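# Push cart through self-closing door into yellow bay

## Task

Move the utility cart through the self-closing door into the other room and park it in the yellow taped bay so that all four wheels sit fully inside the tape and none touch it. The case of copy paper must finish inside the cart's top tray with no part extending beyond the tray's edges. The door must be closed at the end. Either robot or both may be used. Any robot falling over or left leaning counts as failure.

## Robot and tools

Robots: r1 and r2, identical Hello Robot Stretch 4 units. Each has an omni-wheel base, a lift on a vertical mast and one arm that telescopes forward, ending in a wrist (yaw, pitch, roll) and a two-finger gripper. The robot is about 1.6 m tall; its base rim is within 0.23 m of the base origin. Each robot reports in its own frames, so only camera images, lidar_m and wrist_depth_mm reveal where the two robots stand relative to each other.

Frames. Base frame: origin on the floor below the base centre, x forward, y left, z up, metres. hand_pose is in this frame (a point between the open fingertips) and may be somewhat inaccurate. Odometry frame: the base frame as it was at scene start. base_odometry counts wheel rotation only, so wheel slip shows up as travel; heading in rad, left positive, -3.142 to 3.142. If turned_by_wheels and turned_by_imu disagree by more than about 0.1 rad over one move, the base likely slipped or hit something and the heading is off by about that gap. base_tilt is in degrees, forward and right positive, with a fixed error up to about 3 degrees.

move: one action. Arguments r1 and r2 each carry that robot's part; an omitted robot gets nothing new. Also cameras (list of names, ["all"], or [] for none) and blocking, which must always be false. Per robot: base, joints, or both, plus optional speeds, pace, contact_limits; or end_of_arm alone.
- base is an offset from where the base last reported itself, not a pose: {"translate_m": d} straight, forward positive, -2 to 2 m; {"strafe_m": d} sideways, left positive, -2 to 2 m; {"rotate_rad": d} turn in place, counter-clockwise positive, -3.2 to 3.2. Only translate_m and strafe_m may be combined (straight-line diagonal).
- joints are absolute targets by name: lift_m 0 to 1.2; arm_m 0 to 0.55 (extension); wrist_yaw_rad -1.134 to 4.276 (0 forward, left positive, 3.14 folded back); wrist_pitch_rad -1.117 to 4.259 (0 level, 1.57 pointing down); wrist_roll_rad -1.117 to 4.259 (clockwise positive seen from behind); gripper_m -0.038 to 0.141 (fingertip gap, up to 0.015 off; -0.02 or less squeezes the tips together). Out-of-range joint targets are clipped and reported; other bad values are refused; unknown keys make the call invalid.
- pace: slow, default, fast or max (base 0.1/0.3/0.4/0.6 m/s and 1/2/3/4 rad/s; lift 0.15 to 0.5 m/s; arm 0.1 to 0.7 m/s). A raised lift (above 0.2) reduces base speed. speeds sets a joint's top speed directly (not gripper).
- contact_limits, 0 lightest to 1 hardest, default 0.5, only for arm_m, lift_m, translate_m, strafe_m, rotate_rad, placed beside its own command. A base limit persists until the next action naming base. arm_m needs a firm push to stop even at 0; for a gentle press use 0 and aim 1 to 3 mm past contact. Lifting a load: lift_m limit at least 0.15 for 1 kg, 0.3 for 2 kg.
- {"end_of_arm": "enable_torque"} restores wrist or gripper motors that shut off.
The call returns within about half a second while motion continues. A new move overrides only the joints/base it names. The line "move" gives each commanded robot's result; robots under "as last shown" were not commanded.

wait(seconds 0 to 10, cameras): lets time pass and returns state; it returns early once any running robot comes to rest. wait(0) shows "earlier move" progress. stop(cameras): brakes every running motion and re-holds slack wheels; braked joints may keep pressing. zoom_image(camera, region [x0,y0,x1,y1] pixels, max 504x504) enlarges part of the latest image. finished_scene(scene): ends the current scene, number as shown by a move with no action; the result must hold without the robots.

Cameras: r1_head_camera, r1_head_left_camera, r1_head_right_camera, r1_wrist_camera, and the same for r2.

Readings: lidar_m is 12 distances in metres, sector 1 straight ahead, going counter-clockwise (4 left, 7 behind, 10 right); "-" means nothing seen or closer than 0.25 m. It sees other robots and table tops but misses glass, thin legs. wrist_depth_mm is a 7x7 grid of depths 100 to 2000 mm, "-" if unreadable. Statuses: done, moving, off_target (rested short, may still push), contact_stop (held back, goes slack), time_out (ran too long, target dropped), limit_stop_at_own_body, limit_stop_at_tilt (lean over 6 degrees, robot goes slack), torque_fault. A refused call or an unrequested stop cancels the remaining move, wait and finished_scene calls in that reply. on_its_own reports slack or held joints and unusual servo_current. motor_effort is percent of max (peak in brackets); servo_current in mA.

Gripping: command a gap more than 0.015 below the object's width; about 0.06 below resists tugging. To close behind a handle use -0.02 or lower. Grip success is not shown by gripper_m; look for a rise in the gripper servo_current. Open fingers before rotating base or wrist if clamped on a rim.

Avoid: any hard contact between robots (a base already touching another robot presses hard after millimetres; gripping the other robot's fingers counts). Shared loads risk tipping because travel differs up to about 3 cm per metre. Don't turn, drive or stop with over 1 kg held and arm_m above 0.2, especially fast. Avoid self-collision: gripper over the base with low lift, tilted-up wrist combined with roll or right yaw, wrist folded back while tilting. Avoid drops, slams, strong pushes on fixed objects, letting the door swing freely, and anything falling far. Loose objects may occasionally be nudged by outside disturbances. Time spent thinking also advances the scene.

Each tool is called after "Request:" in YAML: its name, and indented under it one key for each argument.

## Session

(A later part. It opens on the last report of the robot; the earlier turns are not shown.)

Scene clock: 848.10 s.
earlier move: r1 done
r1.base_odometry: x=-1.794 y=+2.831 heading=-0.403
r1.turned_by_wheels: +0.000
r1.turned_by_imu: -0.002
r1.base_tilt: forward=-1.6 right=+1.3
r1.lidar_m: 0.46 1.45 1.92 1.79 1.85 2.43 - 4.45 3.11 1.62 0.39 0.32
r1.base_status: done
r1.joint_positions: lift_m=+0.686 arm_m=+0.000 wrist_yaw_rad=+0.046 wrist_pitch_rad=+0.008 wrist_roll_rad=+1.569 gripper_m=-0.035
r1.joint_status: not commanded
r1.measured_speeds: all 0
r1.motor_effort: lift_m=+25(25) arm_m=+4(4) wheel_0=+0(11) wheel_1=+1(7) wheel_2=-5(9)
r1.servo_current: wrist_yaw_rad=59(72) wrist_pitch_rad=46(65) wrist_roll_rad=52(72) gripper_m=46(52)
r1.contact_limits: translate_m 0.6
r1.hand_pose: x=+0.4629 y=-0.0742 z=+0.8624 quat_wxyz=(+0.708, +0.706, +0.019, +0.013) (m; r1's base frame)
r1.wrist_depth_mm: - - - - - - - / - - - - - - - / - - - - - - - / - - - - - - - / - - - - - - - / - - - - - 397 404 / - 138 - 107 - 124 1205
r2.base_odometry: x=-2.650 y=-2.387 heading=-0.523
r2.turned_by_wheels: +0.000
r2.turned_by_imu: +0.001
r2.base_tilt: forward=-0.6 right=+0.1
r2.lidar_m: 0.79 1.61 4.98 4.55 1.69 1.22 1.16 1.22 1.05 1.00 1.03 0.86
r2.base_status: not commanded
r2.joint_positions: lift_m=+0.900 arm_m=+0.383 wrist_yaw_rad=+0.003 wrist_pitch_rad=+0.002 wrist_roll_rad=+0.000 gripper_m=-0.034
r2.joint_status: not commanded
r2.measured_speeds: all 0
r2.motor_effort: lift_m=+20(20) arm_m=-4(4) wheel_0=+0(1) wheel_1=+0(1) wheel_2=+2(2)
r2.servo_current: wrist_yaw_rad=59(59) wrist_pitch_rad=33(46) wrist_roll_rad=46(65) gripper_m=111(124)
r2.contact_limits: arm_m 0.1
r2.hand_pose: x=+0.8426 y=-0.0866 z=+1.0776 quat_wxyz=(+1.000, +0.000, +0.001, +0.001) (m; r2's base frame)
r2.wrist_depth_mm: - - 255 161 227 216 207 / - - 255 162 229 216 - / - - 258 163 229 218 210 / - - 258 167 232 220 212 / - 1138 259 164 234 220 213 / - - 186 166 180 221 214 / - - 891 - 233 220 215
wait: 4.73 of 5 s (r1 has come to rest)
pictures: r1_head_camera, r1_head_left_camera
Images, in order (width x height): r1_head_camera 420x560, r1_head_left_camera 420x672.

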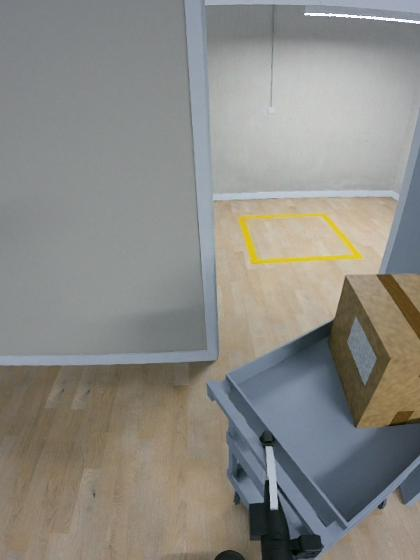

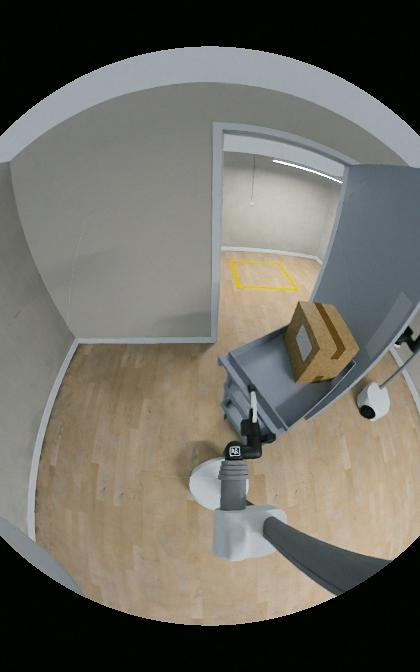

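Request:
move:
  blocking: false
  r1: {"base":{"translate_m":-1.1,"strafe_m":-0.1},"pace":"slow"}

Request:
wait:
  seconds: 10

Request:
wait:
  seconds: 2

Request:
move:
  blocking: false
  r1: {"base":{"rotate_rad":-1.3},"pace":"slow"}

Request:
wait:
  seconds: 4
  cameras: ["r1_head_camera","r1_head_left_camera"]

Scene clock: 877.50 s.
move: r1 moving
r1.base_odometry: x=-1.806 y=+2.834 heading=-0.404
r1.turned_by_wheels: -0.001
r1.turned_by_imu: -0.001
r1.base_tilt: forward=-1.6 right=+1.3
r1.lidar_m: 0.45 1.47 1.90 1.81 1.86 2.45 - 4.44 3.12 1.63 0.42 0.33
r1.base_status: translate_m moving; strafe_m moving
r1.joint_positions: lift_m=+0.686 arm_m=+0.000 wrist_yaw_rad=+0.046 wrist_pitch_rad=+0.008 wrist_roll_rad=+1.569 gripper_m=-0.035
r1.joint_status: not commanded
r1.measured_speeds: translate_m=-0.048 strafe_m=-0.004 rotate_rad=+0.002 lift_m=+0.000 arm_m=+0.000 wrist_yaw_rad=+0.000 wrist_pitch_rad=+0.000 wrist_roll_rad=+0.000
r1.motor_effort: lift_m=+25(25) arm_m=+4(4) wheel_0=-6(9) wheel_1=-5(8) wheel_2=+6(6)
r1.servo_current: wrist_yaw_rad=52(72) wrist_pitch_rad=46(52) wrist_roll_rad=52(65) gripper_m=46(46)
r1.hand_pose: x=+0.4629 y=-0.0742 z=+0.8624 quat_wxyz=(+0.708, +0.706, +0.019, +0.013) (m; r1's base frame)
r1.wrist_depth_mm: - - - - - - - / - - - - - - - / - - - - - - - / - - - - - - - / - - - - - - - / - - - - - 397 410 / - 138 161 107 - 132 1229
r2: as last shown
r2.turned_by_imu: +0.000
r2.base_tilt: forward=-0.7 right=+0.0
r2.lidar_m: 0.79 1.61 4.99 4.55 1.67 1.21 1.16 1.23 1.05 0.98 1.03 0.87
r2.servo_current: wrist_yaw_rad=46(52) wrist_pitch_rad=39(46) wrist_roll_rad=59(59) gripper_m=111(117)
r2.contact_limits: arm_m 0.1
r2.wrist_depth_mm: - - 254 161 226 215 208 / - - 255 162 228 216 - / - - 258 163 231 219 211 / - - 259 167 233 220 211 / - 1138 960 164 234 220 213 / - - 185 166 180 222 213 / - - 891 - 234 219 214
pictures: none

Scene clock: 887.50 s.
earlier move: r1 moving
r1.base_odometry: x=-2.746 y=+3.139 heading=-0.403
r1.turned_by_wheels: +0.001
r1.turned_by_imu: +0.001
r1.base_tilt: forward=-1.5 right=+1.2
r1.lidar_m: 0.27 0.26 1.94 1.82 1.85 2.46 3.41 3.48 3.09 2.89 2.02 0.51
r1.base_status: translate_m moving; strafe_m moving
r1.joint_positions: lift_m=+0.686 arm_m=+0.000 wrist_yaw_rad=+0.055 wrist_pitch_rad=+0.008 wrist_roll_rad=+1.569 gripper_m=-0.035
r1.joint_status: not commanded
r1.measured_speeds: translate_m=-0.099 strafe_m=-0.010 rotate_rad=+0.004 lift_m=+0.000 arm_m=+0.000 wrist_yaw_rad=+0.000 wrist_pitch_rad=+0.000 wrist_roll_rad=+0.000
r1.motor_effort: lift_m=+25(25) arm_m=-4(4) wheel_0=-1(12) wheel_1=-2(9) wheel_2=+8(11)
r1.servo_current: wrist_yaw_rad=59(78) wrist_pitch_rad=59(59) wrist_roll_rad=65(78) gripper_m=46(52)
r1.hand_pose: x=+0.4636 y=-0.0716 z=+0.8624 quat_wxyz=(+0.708, +0.706, +0.022, +0.017) (m; r1's base frame)
r1.wrist_depth_mm: - - - - - 1576 1205 / - - - 322 - 1618 1160 / - - - - 351 368 373 / - - - 217 291 1808 - / - - - 193 252 1863 - / - - - 183 233 - - / - 424 177 152 204 - -
r2.base_odometry: x=-2.650 y=-2.387 heading=-0.523
r2.turned_by_wheels: +0.000
r2.turned_by_imu: +0.001
r2.base_tilt: forward=-0.6 right=+0.0
r2.lidar_m: 0.77 1.65 4.96 4.54 1.70 1.24 1.17 1.24 1.06 0.96 1.05 0.85
r2.base_status: not commanded
r2.joint_positions: lift_m=+0.900 arm_m=+0.383 wrist_yaw_rad=+0.003 wrist_pitch_rad=+0.002 wrist_roll_rad=+0.000 gripper_m=-0.034
r2.joint_status: not commanded
r2.measured_speeds: all 0
r2.motor_effort: lift_m=+20(20) arm_m=-4(4) wheel_0=+0(1) wheel_1=+0(1) wheel_2=+2(2)
r2.servo_current: wrist_yaw_rad=46(65) wrist_pitch_rad=46(52) wrist_roll_rad=46(72) gripper_m=111(124)
r2.contact_limits: arm_m 0.1
r2.hand_pose: x=+0.8426 y=-0.0866 z=+1.0776 quat_wxyz=(+1.000, +0.000, +0.001, +0.001) (m; r2's base frame)
r2.wrist_depth_mm: - - 255 160 227 216 207 / - - 256 162 229 217 - / - - 257 163 229 219 211 / - - 259 167 233 220 211 / - 1182 259 165 233 221 213 / - - 186 166 180 221 213 / - - 264 - 233 219 214
wait: 10.00 s; no rest
pictures: none

Scene clock: 889.33 s.
earlier move: r1 done
r1.base_odometry: x=-2.845 y=+3.171 heading=-0.403
r1.turned_by_wheels: +0.000
r1.turned_by_imu: +0.000
r1.base_tilt: forward=-1.6 right=+1.2
r1.lidar_m: 0.25 0.25 1.97 1.83 1.88 2.48 3.30 3.36 3.06 2.90 2.07 0.52
r1.base_status: done
r1.joint_positions: lift_m=+0.686 arm_m=+0.000 wrist_yaw_rad=+0.055 wrist_pitch_rad=+0.008 wrist_roll_rad=+1.569 gripper_m=-0.035
r1.joint_status: not commanded
r1.measured_speeds: all 0
r1.motor_effort: lift_m=+25(25) arm_m=-4(4) wheel_0=+2(12) wheel_1=-3(9) wheel_2=+7(11)
r1.servo_current: wrist_yaw_rad=52(78) wrist_pitch_rad=46(59) wrist_roll_rad=59(78) gripper_m=46(52)
r1.hand_pose: x=+0.4636 y=-0.0715 z=+0.8624 quat_wxyz=(+0.708, +0.706, +0.022, +0.017) (m; r1's base frame)
r1.wrist_depth_mm: - - - - - 1618 1205 / - - - - - 1708 1205 / - - - - 370 377 382 / - - - 231 325 1808 1281 / - - - 199 265 1756 - / - - - 184 233 1661 - / - - 178 143 200 - -
r2.base_odometry: x=-2.650 y=-2.387 heading=-0.523
r2.turned_by_wheels: +0.000
r2.turned_by_imu: +0.000
r2.base_tilt: forward=-0.6 right=+0.1
r2.lidar_m: 0.76 1.73 2.17 4.55 1.71 1.23 1.15 1.24 1.02 0.99 1.04 0.84
r2.base_status: not commanded
r2.joint_positions: lift_m=+0.900 arm_m=+0.383 wrist_yaw_rad=+0.003 wrist_pitch_rad=+0.002 wrist_roll_rad=+0.000 gripper_m=-0.034
r2.joint_status: not commanded
r2.measured_speeds: all 0
r2.motor_effort: lift_m=+20(20) arm_m=-4(4) wheel_0=+0(1) wheel_1=+0(1) wheel_2=+2(2)
r2.servo_current: wrist_yaw_rad=46(65) wrist_pitch_rad=46(52) wrist_roll_rad=46(72) gripper_m=117(124)
r2.contact_limits: arm_m 0.1
r2.hand_pose: x=+0.8426 y=-0.0866 z=+1.0776 quat_wxyz=(+1.000, +0.000, +0.001, +0.001) (m; r2's base frame)
r2.wrist_depth_mm: - - 255 160 227 216 208 / - - 256 162 229 218 - / - - 258 163 230 218 210 / - - 258 167 233 220 212 / 1205 1366 - 165 233 221 212 / - - 186 166 180 222 213 / - - - - 234 220 214
wait: 1.83 of 2 s (r1 has come to rest)
pictures: none

Scene clock: 889.83 s.
move: r1 moving
r1.base_odometry: x=-2.845 y=+3.171 heading=-0.527
r1.turned_by_wheels: -0.124
r1.turned_by_imu: -0.124
r1.base_tilt: forward=-1.6 right=+1.2
r1.lidar_m: 0.25 0.25 0.64 1.83 1.84 2.23 3.28 3.29 3.25 2.89 2.91 0.57
r1.base_status: rotate_rad moving
r1.joint_positions: lift_m=+0.686 arm_m=+0.000 wrist_yaw_rad=+0.065 wrist_pitch_rad=+0.008 wrist_roll_rad=+1.569 gripper_m=-0.035
r1.joint_status: not commanded
r1.measured_speeds: translate_m=+0.000 strafe_m=-0.001 rotate_rad=-0.485 lift_m=+0.000 arm_m=+0.000 wrist_yaw_rad=+0.000 wrist_pitch_rad=+0.000 wrist_roll_rad=+0.000
r1.motor_effort: lift_m=+25(25) arm_m=-4(4) wheel_0=+19(19) wheel_1=+7(8) wheel_2=+16(16)
r1.servo_current: wrist_yaw_rad=85(98) wrist_pitch_rad=52(59) wrist_roll_rad=46(59) gripper_m=52(52)
r1.hand_pose: x=+0.4643 y=-0.0686 z=+0.8624 quat_wxyz=(+0.707, +0.706, +0.026, +0.020) (m; r1's base frame)
r1.wrist_depth_mm: - - - - - 1661 1205 / - - - - - 1756 1205 / - - - 351 - 1661 1160 / - - - - 377 1464 442 / - - - 205 277 1756 508 / - - - 183 238 1756 - / - - 175 130 177 133 -
r2: as last shown
r2.lidar_m: 0.80 1.71 2.16 4.57 1.67 1.22 1.17 1.24 1.04 1.00 1.02 0.83
r2.motor_effort: lift_m=+20(20) arm_m=-4(4) wheel_0=+0(0) wheel_1=+0(1) wheel_2=+2(2)
r2.servo_current: wrist_yaw_rad=46(59) wrist_pitch_rad=39(46) wrist_roll_rad=39(59) gripper_m=111(124)
r2.contact_limits: arm_m 0.1
r2.wrist_depth_mm: - - 255 161 227 216 208 / - - 256 162 229 217 - / - - 258 163 230 220 210 / - - 260 167 232 220 211 / 1182 - - 164 233 220 213 / - 1618 186 166 181 221 214 / - - - - 234 219 214
pictures: none

Scene clock: 891.83 s.
earlier move: r1 contact_stop
r1.base_odometry: x=-2.849 y=+3.178 heading=-0.835
r1.turned_by_wheels: -0.308
r1.turned_by_imu: -0.278
r1.base_tilt: forward=-1.6 right=+1.3
r1.lidar_m: 0.39 0.42 2.48 1.88 1.81 1.95 2.84 3.26 3.46 2.99 2.88 0.44
r1.base_status: rotate_rad contact_stop (by the wheels' count: -0.432 of -1.300)
r1.joint_positions: lift_m=+0.686 arm_m=+0.000 wrist_yaw_rad=+0.053 wrist_pitch_rad=+0.008 wrist_roll_rad=+1.569 gripper_m=-0.035
r1.joint_status: not commanded
r1.measured_speeds: all 0
r1.on_its_own: the wheels are slack since a contact_stop
r1.motor_effort: lift_m=+25(25) arm_m=-4(5) wheel_0=+0(31) wheel_1=+0(23) wheel_2=+0(22)
r1.servo_current: wrist_yaw_rad=33(312) wrist_pitch_rad=59(59) wrist_roll_rad=39(65) gripper_m=46(52)
r1.hand_pose: x=+0.4635 y=-0.0721 z=+0.8624 quat_wxyz=(+0.708, +0.706, +0.021, +0.016) (m; r1's base frame)
r1.wrist_depth_mm: - - - - 229 1537 1205 / - - - 228 229 1708 - / - - 549 229 231 - - / - 466 462 229 231 - - / - 517 500 230 231 - - / - - 530 172 231 - - / - - 178 144 231 - -
r2.base_odometry: x=-2.650 y=-2.387 heading=-0.523
r2.turned_by_wheels: +0.000
r2.turned_by_imu: +0.000
r2.base_tilt: forward=-0.6 right=+0.0
r2.lidar_m: 0.77 1.19 2.20 4.54 1.70 1.23 1.17 1.23 1.05 1.00 1.05 0.85
r2.base_status: not commanded
r2.joint_positions: lift_m=+0.900 arm_m=+0.383 wrist_yaw_rad=+0.003 wrist_pitch_rad=+0.002 wrist_roll_rad=+0.000 gripper_m=-0.034
r2.joint_status: not commanded
r2.measured_speeds: all 0
r2.motor_effort: lift_m=+20(20) arm_m=-4(4) wheel_0=+0(1) wheel_1=+0(1) wheel_2=+2(2)
r2.servo_current: wrist_yaw_rad=52(65) wrist_pitch_rad=39(46) wrist_roll_rad=52(59) gripper_m=111(124)
r2.contact_limits: arm_m 0.1
r2.hand_pose: x=+0.8426 y=-0.0866 z=+1.0776 quat_wxyz=(+1.000, +0.000, +0.001, +0.001) (m; r2's base frame)
r2.wrist_depth_mm: - - 255 160 227 215 208 / - - 257 162 229 217 - / - - 258 163 231 219 210 / - - 260 167 233 220 211 / - - - 164 233 221 213 / - - 186 166 181 222 213 / - - - - 234 220 215
wait: 2.00 of 4 s (r1 has come to rest)
pictures: r1_head_camera, r1_head_left_camera
Images, in order (width x height): r1_head_camera 420x560, r1_head_left_camera 420x672.

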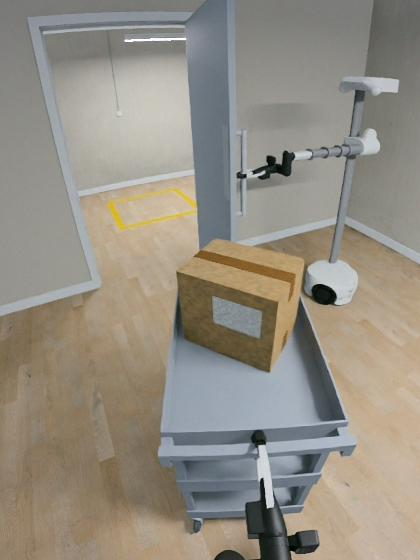

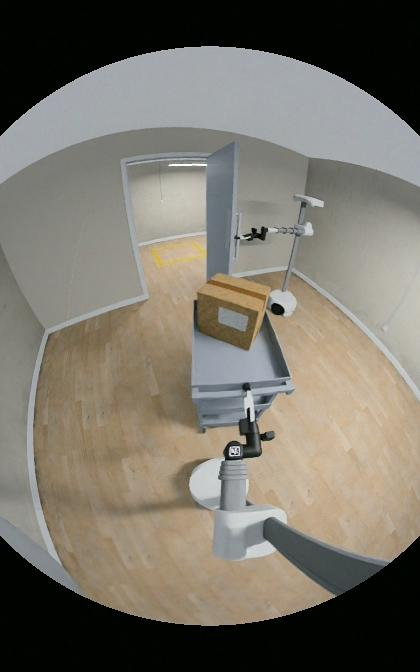

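Request:
move:
  blocking: false
  r1: {"base":{"translate_m":-1.11,"strafe_m":-0.48},"pace":"slow","contact_limits":{"translate_m":0.7}}

Request:
wait:
  seconds: 10

Request:
wait:
  seconds: 3.5
  cameras: ["r1_head_camera"]

Scene clock: 908.67 s.
move: r1 moving
r1.base_odometry: x=-2.861 y=+3.184 heading=-0.835
r1.turned_by_wheels: +0.000
r1.turned_by_imu: -0.001
r1.base_tilt: forward=-1.6 right=+1.3
r1.lidar_m: 0.40 0.43 2.48 1.89 1.82 1.96 2.84 3.25 3.48 2.96 2.88 0.41
r1.base_status: translate_m moving; strafe_m moving
r1.joint_positions: lift_m=+0.686 arm_m=+0.000 wrist_yaw_rad=+0.053 wrist_pitch_rad=+0.008 wrist_roll_rad=+1.569 gripper_m=-0.035
r1.joint_status: not commanded
r1.measured_speeds: translate_m=-0.049 strafe_m=-0.021 rotate_rad=+0.001 lift_m=+0.000 arm_m=+0.000 wrist_yaw_rad=+0.000 wrist_pitch_rad=+0.000 wrist_roll_rad=+0.000
r1.motor_effort: lift_m=+25(25) arm_m=-4(4) wheel_0=-5(7) wheel_1=-7(8) wheel_2=+8(8)
r1.servo_current: wrist_yaw_rad=65(65) wrist_pitch_rad=52(59) wrist_roll_rad=59(59) gripper_m=39(46)
r1.contact_limits: translate_m 0.7
r1.hand_pose: x=+0.4635 y=-0.0721 z=+0.8624 quat_wxyz=(+0.708, +0.706, +0.021, +0.016) (m; r1's base frame)
r1.wrist_depth_mm: - - 1921 - 210 1576 - / - - 580 - 213 - - / - 477 455 442 219 - - / - 466 473 161 224 - - / - - 539 225 228 - - / - - 580 171 231 - - / - - 178 144 238 - -
r2: as last shown
r2.lidar_m: 0.78 1.22 1.83 4.54 1.71 1.23 1.16 1.23 1.05 1.00 1.05 0.85
r2.motor_effort: lift_m=+20(20) arm_m=-4(4) wheel_0=+0(0) wheel_1=+0(1) wheel_2=+2(2)
r2.servo_current: wrist_yaw_rad=39(52) wrist_pitch_rad=46(46) wrist_roll_rad=52(59) gripper_m=117(124)
r2.contact_limits: arm_m 0.1
r2.wrist_depth_mm: - - 254 160 228 216 207 / - - 257 162 228 217 - / - - 258 163 230 219 210 / - - 259 166 232 219 211 / - - - 165 233 220 213 / - - 186 166 180 222 213 / - - - - 233 219 214
pictures: none

Scene clock: 918.67 s.
earlier move: r1 moving
r1.base_odometry: x=-3.763 y=+3.594 heading=-0.836
r1.turned_by_wheels: -0.001
r1.turned_by_imu: -0.005
r1.base_tilt: forward=-1.6 right=+1.3
r1.lidar_m: 0.40 3.51 2.41 1.83 1.73 1.87 2.35 2.26 2.41 3.02 2.94 0.36
r1.base_status: translate_m moving; strafe_m moving
r1.joint_positions: lift_m=+0.686 arm_m=+0.000 wrist_yaw_rad=+0.049 wrist_pitch_rad=+0.008 wrist_roll_rad=+1.569 gripper_m=-0.035
r1.joint_status: not commanded
r1.measured_speeds: translate_m=-0.091 strafe_m=-0.039 rotate_rad=-0.002 lift_m=+0.000 arm_m=+0.000 wrist_yaw_rad=+0.000 wrist_pitch_rad=+0.000 wrist_roll_rad=+0.000
r1.motor_effort: lift_m=+25(25) arm_m=-4(4) wheel_0=-7(10) wheel_1=-6(8) wheel_2=+5(11)
r1.servo_current: wrist_yaw_rad=52(72) wrist_pitch_rad=52(59) wrist_roll_rad=46(72) gripper_m=39(52)
r1.contact_limits: translate_m 0.7
r1.hand_pose: x=+0.4633 y=-0.0732 z=+0.8624 quat_wxyz=(+0.708, +0.706, +0.020, +0.015) (m; r1's base frame)
r1.wrist_depth_mm: - 415 418 108 167 165 - / - 389 389 115 175 177 - / - 480 473 121 189 - - / - - 591 132 203 - - / - - - - 221 1708 - / - - 200 183 181 1618 - / - - 177 166 262 1464 1255
r2.base_odometry: x=-2.650 y=-2.387 heading=-0.523
r2.turned_by_wheels: +0.000
r2.turned_by_imu: +0.001
r2.base_tilt: forward=-0.6 right=+0.1
r2.lidar_m: 0.77 3.70 1.97 4.56 1.69 1.23 1.18 1.24 1.07 0.99 1.02 0.85
r2.base_status: not commanded
r2.joint_positions: lift_m=+0.900 arm_m=+0.383 wrist_yaw_rad=+0.003 wrist_pitch_rad=+0.002 wrist_roll_rad=+0.000 gripper_m=-0.034
r2.joint_status: not commanded
r2.measured_speeds: all 0
r2.motor_effort: lift_m=+20(20) arm_m=-4(4) wheel_0=+0(1) wheel_1=+0(1) wheel_2=+2(2)
r2.servo_current: wrist_yaw_rad=39(65) wrist_pitch_rad=39(52) wrist_roll_rad=59(65) gripper_m=104(124)
r2.contact_limits: arm_m 0.1
r2.hand_pose: x=+0.8426 y=-0.0866 z=+1.0776 quat_wxyz=(+1.000, +0.000, +0.001, +0.001) (m; r2's base frame)
r2.wrist_depth_mm: - - 255 161 227 216 207 / - - 256 162 229 216 - / - - 258 163 230 218 210 / - - 259 167 233 220 211 / - - - 165 233 220 213 / - - 187 165 180 223 213 / - - - - 234 220 215
wait: 10.00 s; no rest
pictures: none

Scene clock: 921.47 s.
earlier move: r1 done
r1.base_odometry: x=-3.949 y=+3.679 heading=-0.836
r1.turned_by_wheels: +0.000
r1.turned_by_imu: -0.001
r1.base_tilt: forward=-1.6 right=+1.3
r1.lidar_m: 0.44 3.70 2.39 1.81 1.74 1.83 2.14 2.06 2.21 3.05 2.94 0.35
r1.base_status: done
r1.joint_positions: lift_m=+0.686 arm_m=+0.000 wrist_yaw_rad=+0.048 wrist_pitch_rad=+0.008 wrist_roll_rad=+1.569 gripper_m=-0.035
r1.joint_status: not commanded
r1.measured_speeds: all 0
r1.motor_effort: lift_m=+25(25) arm_m=-4(4) wheel_0=-7(11) wheel_1=-4(8) wheel_2=+1(11)
r1.servo_current: wrist_yaw_rad=52(72) wrist_pitch_rad=52(59) wrist_roll_rad=59(72) gripper_m=46(52)
r1.contact_limits: translate_m 0.7
r1.hand_pose: x=+0.4632 y=-0.0734 z=+0.8624 quat_wxyz=(+0.708, +0.706, +0.020, +0.014) (m; r1's base frame)
r1.wrist_depth_mm: - 379 379 - 152 155 - / - 397 402 106 166 167 - / - 512 500 112 181 - - / - - - - 198 - - / - - - - 220 1661 - / - - 201 181 181 1618 1308 / - - 178 156 175 1430 1255
r2.base_odometry: x=-2.650 y=-2.387 heading=-0.523
r2.turned_by_wheels: +0.000
r2.turned_by_imu: +0.000
r2.base_tilt: forward=-0.7 right=+0.1
r2.lidar_m: 0.78 3.72 2.14 4.54 1.66 1.24 1.16 1.24 1.06 0.99 1.04 0.86
r2.base_status: not commanded
r2.joint_positions: lift_m=+0.900 arm_m=+0.383 wrist_yaw_rad=+0.003 wrist_pitch_rad=+0.002 wrist_roll_rad=+0.000 gripper_m=-0.034
r2.joint_status: not commanded
r2.measured_speeds: all 0
r2.motor_effort: lift_m=+20(20) arm_m=-4(4) wheel_0=+0(1) wheel_1=+0(1) wheel_2=+2(2)
r2.servo_current: wrist_yaw_rad=52(65) wrist_pitch_rad=39(52) wrist_roll_rad=39(65) gripper_m=111(124)
r2.contact_limits: arm_m 0.1
r2.hand_pose: x=+0.8426 y=-0.0866 z=+1.0776 quat_wxyz=(+1.000, +0.000, +0.001, +0.001) (m; r2's base frame)
r2.wrist_depth_mm: - - 253 161 226 216 207 / - - 256 162 229 217 - / - - 258 163 230 219 210 / - - 259 167 231 218 211 / - - - 164 234 220 213 / - - 186 166 181 221 213 / - - - - 233 220 214
wait: 2.80 of 3.5 s (r1 has come to rest)
pictures: r1_head_camera
Images, in order (width x height): r1_head_camera 420x560.

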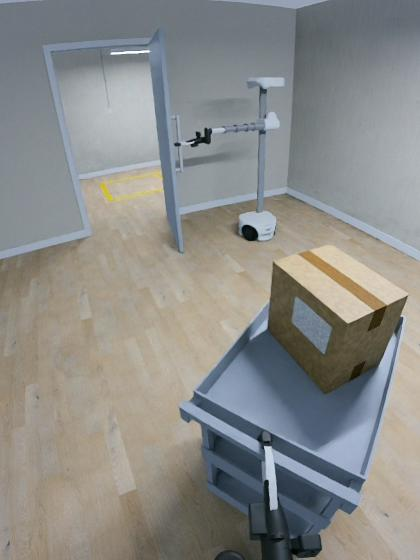

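Request:
move:
  blocking: false
  r1: {"base":{"strafe_m":-0.75},"pace":"slow","contact_limits":{"strafe_m":0.7}}

Request:
wait:
  seconds: 9
  cameras: ["r1_head_camera","r1_head_left_camera"]

Scene clock: 945.27 s.
move: r1 moving
r1.base_odometry: x=-3.960 y=+3.669 heading=-0.835
r1.turned_by_wheels: +0.000
r1.turned_by_imu: +0.000
r1.base_tilt: forward=-1.6 right=+1.3
r1.lidar_m: 0.44 3.69 2.39 1.83 1.74 1.86 2.14 2.06 2.20 3.02 2.93 0.36
r1.base_status: strafe_m moving
r1.joint_positions: lift_m=+0.686 arm_m=+0.000 wrist_yaw_rad=+0.048 wrist_pitch_rad=+0.008 wrist_roll_rad=+1.569 gripper_m=-0.035
r1.joint_status: not commanded
r1.measured_speeds: translate_m=+0.000 strafe_m=-0.055 rotate_rad=+0.000 lift_m=+0.000 arm_m=+0.000 wrist_yaw_rad=+0.000 wrist_pitch_rad=+0.000 wrist_roll_rad=+0.000
r1.motor_effort: lift_m=+25(25) arm_m=-2(4) wheel_0=+6(9) wheel_1=-4(8) wheel_2=+0(1)
r1.servo_current: wrist_yaw_rad=52(65) wrist_pitch_rad=52(59) wrist_roll_rad=65(65) gripper_m=52(52)
r1.contact_limits: strafe_m 0.7
r1.hand_pose: x=+0.4632 y=-0.0734 z=+0.8624 quat_wxyz=(+0.708, +0.706, +0.020, +0.014) (m; r1's base frame)
r1.wrist_depth_mm: - 368 370 - 149 150 - / - 399 402 102 162 163 - / - 521 500 109 177 - - / - - - 119 196 - - / - - - - 217 1661 - / - - - - 231 1661 1281 / - - 176 154 171 1430 1229
r2: as last shown
r2.base_tilt: forward=-0.6 right=+0.1
r2.lidar_m: 0.78 3.74 2.15 4.60 1.66 1.24 1.17 1.22 1.03 1.00 1.05 0.85
r2.motor_effort: lift_m=+20(20) arm_m=-4(5) wheel_0=+0(1) wheel_1=-1(1) wheel_2=+2(2)
r2.servo_current: wrist_yaw_rad=46(65) wrist_pitch_rad=46(46) wrist_roll_rad=39(52) gripper_m=111(124)
r2.contact_limits: arm_m 0.1
r2.wrist_depth_mm: - - 253 160 227 216 208 / - - 257 162 229 216 - / - - 258 163 230 219 211 / - - 259 167 232 219 211 / - - - 165 234 221 212 / - - 187 166 180 222 213 / - - - - 234 219 214
pictures: none

Scene clock: 953.43 s.
earlier move: r1 done
r1.base_odometry: x=-4.505 y=+3.176 heading=-0.836
r1.turned_by_wheels: +0.000
r1.turned_by_imu: -0.004
r1.base_tilt: forward=-1.6 right=+1.3
r1.lidar_m: 0.38 0.43 3.29 2.47 2.41 2.34 1.76 1.73 1.86 2.34 2.28 0.43
r1.base_status: done
r1.joint_positions: lift_m=+0.686 arm_m=+0.000 wrist_yaw_rad=+0.054 wrist_pitch_rad=+0.008 wrist_roll_rad=+1.569 gripper_m=-0.035
r1.joint_status: not commanded
r1.measured_speeds: all 0
r1.motor_effort: lift_m=+25(25) arm_m=+4(4) wheel_0=+3(16) wheel_1=-2(8) wheel_2=+0(2)
r1.servo_current: wrist_yaw_rad=52(72) wrist_pitch_rad=52(59) wrist_roll_rad=52(72) gripper_m=39(52)
r1.contact_limits: strafe_m 0.7
r1.hand_pose: x=+0.4636 y=-0.0717 z=+0.8624 quat_wxyz=(+0.708, +0.706, +0.022, +0.016) (m; r1's base frame)
r1.wrist_depth_mm: - - - 154 212 1537 - / - - 603 157 216 - - / - 488 466 217 220 - - / - 477 473 163 223 - - / - - 530 166 229 - - / - - 574 182 231 - - / - - 171 156 236 - -
r2.base_odometry: x=-2.650 y=-2.387 heading=-0.523
r2.turned_by_wheels: +0.000
r2.turned_by_imu: +0.001
r2.base_tilt: forward=-0.6 right=+0.1
r2.lidar_m: 0.80 3.73 2.16 2.22 1.71 1.24 1.17 1.21 1.04 0.98 1.05 0.86
r2.base_status: not commanded
r2.joint_positions: lift_m=+0.900 arm_m=+0.383 wrist_yaw_rad=+0.003 wrist_pitch_rad=+0.002 wrist_roll_rad=+0.000 gripper_m=-0.034
r2.joint_status: not commanded
r2.measured_speeds: all 0
r2.motor_effort: lift_m=+20(20) arm_m=-4(5) wheel_0=+0(1) wheel_1=+0(1) wheel_2=+2(2)
r2.servo_current: wrist_yaw_rad=52(65) wrist_pitch_rad=39(52) wrist_roll_rad=52(65) gripper_m=104(124)
r2.contact_limits: arm_m 0.1
r2.hand_pose: x=+0.8426 y=-0.0866 z=+1.0776 quat_wxyz=(+1.000, +0.000, +0.001, +0.001) (m; r2's base frame)
r2.wrist_depth_mm: - - 254 161 226 214 207 / - - 255 162 229 217 - / - - 258 163 230 218 211 / - - 259 167 233 219 211 / - - - 164 234 221 213 / - - 186 166 180 221 213 / - - - - 234 219 215
wait: 8.17 of 9 s (r1 has come to rest)
pictures: r1_head_camera, r1_head_left_camera
Images, in order (width x height): r1_head_camera 420x560, r1_head_left_camera 420x672.

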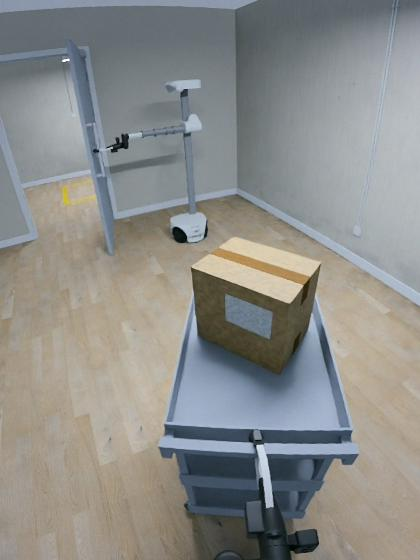

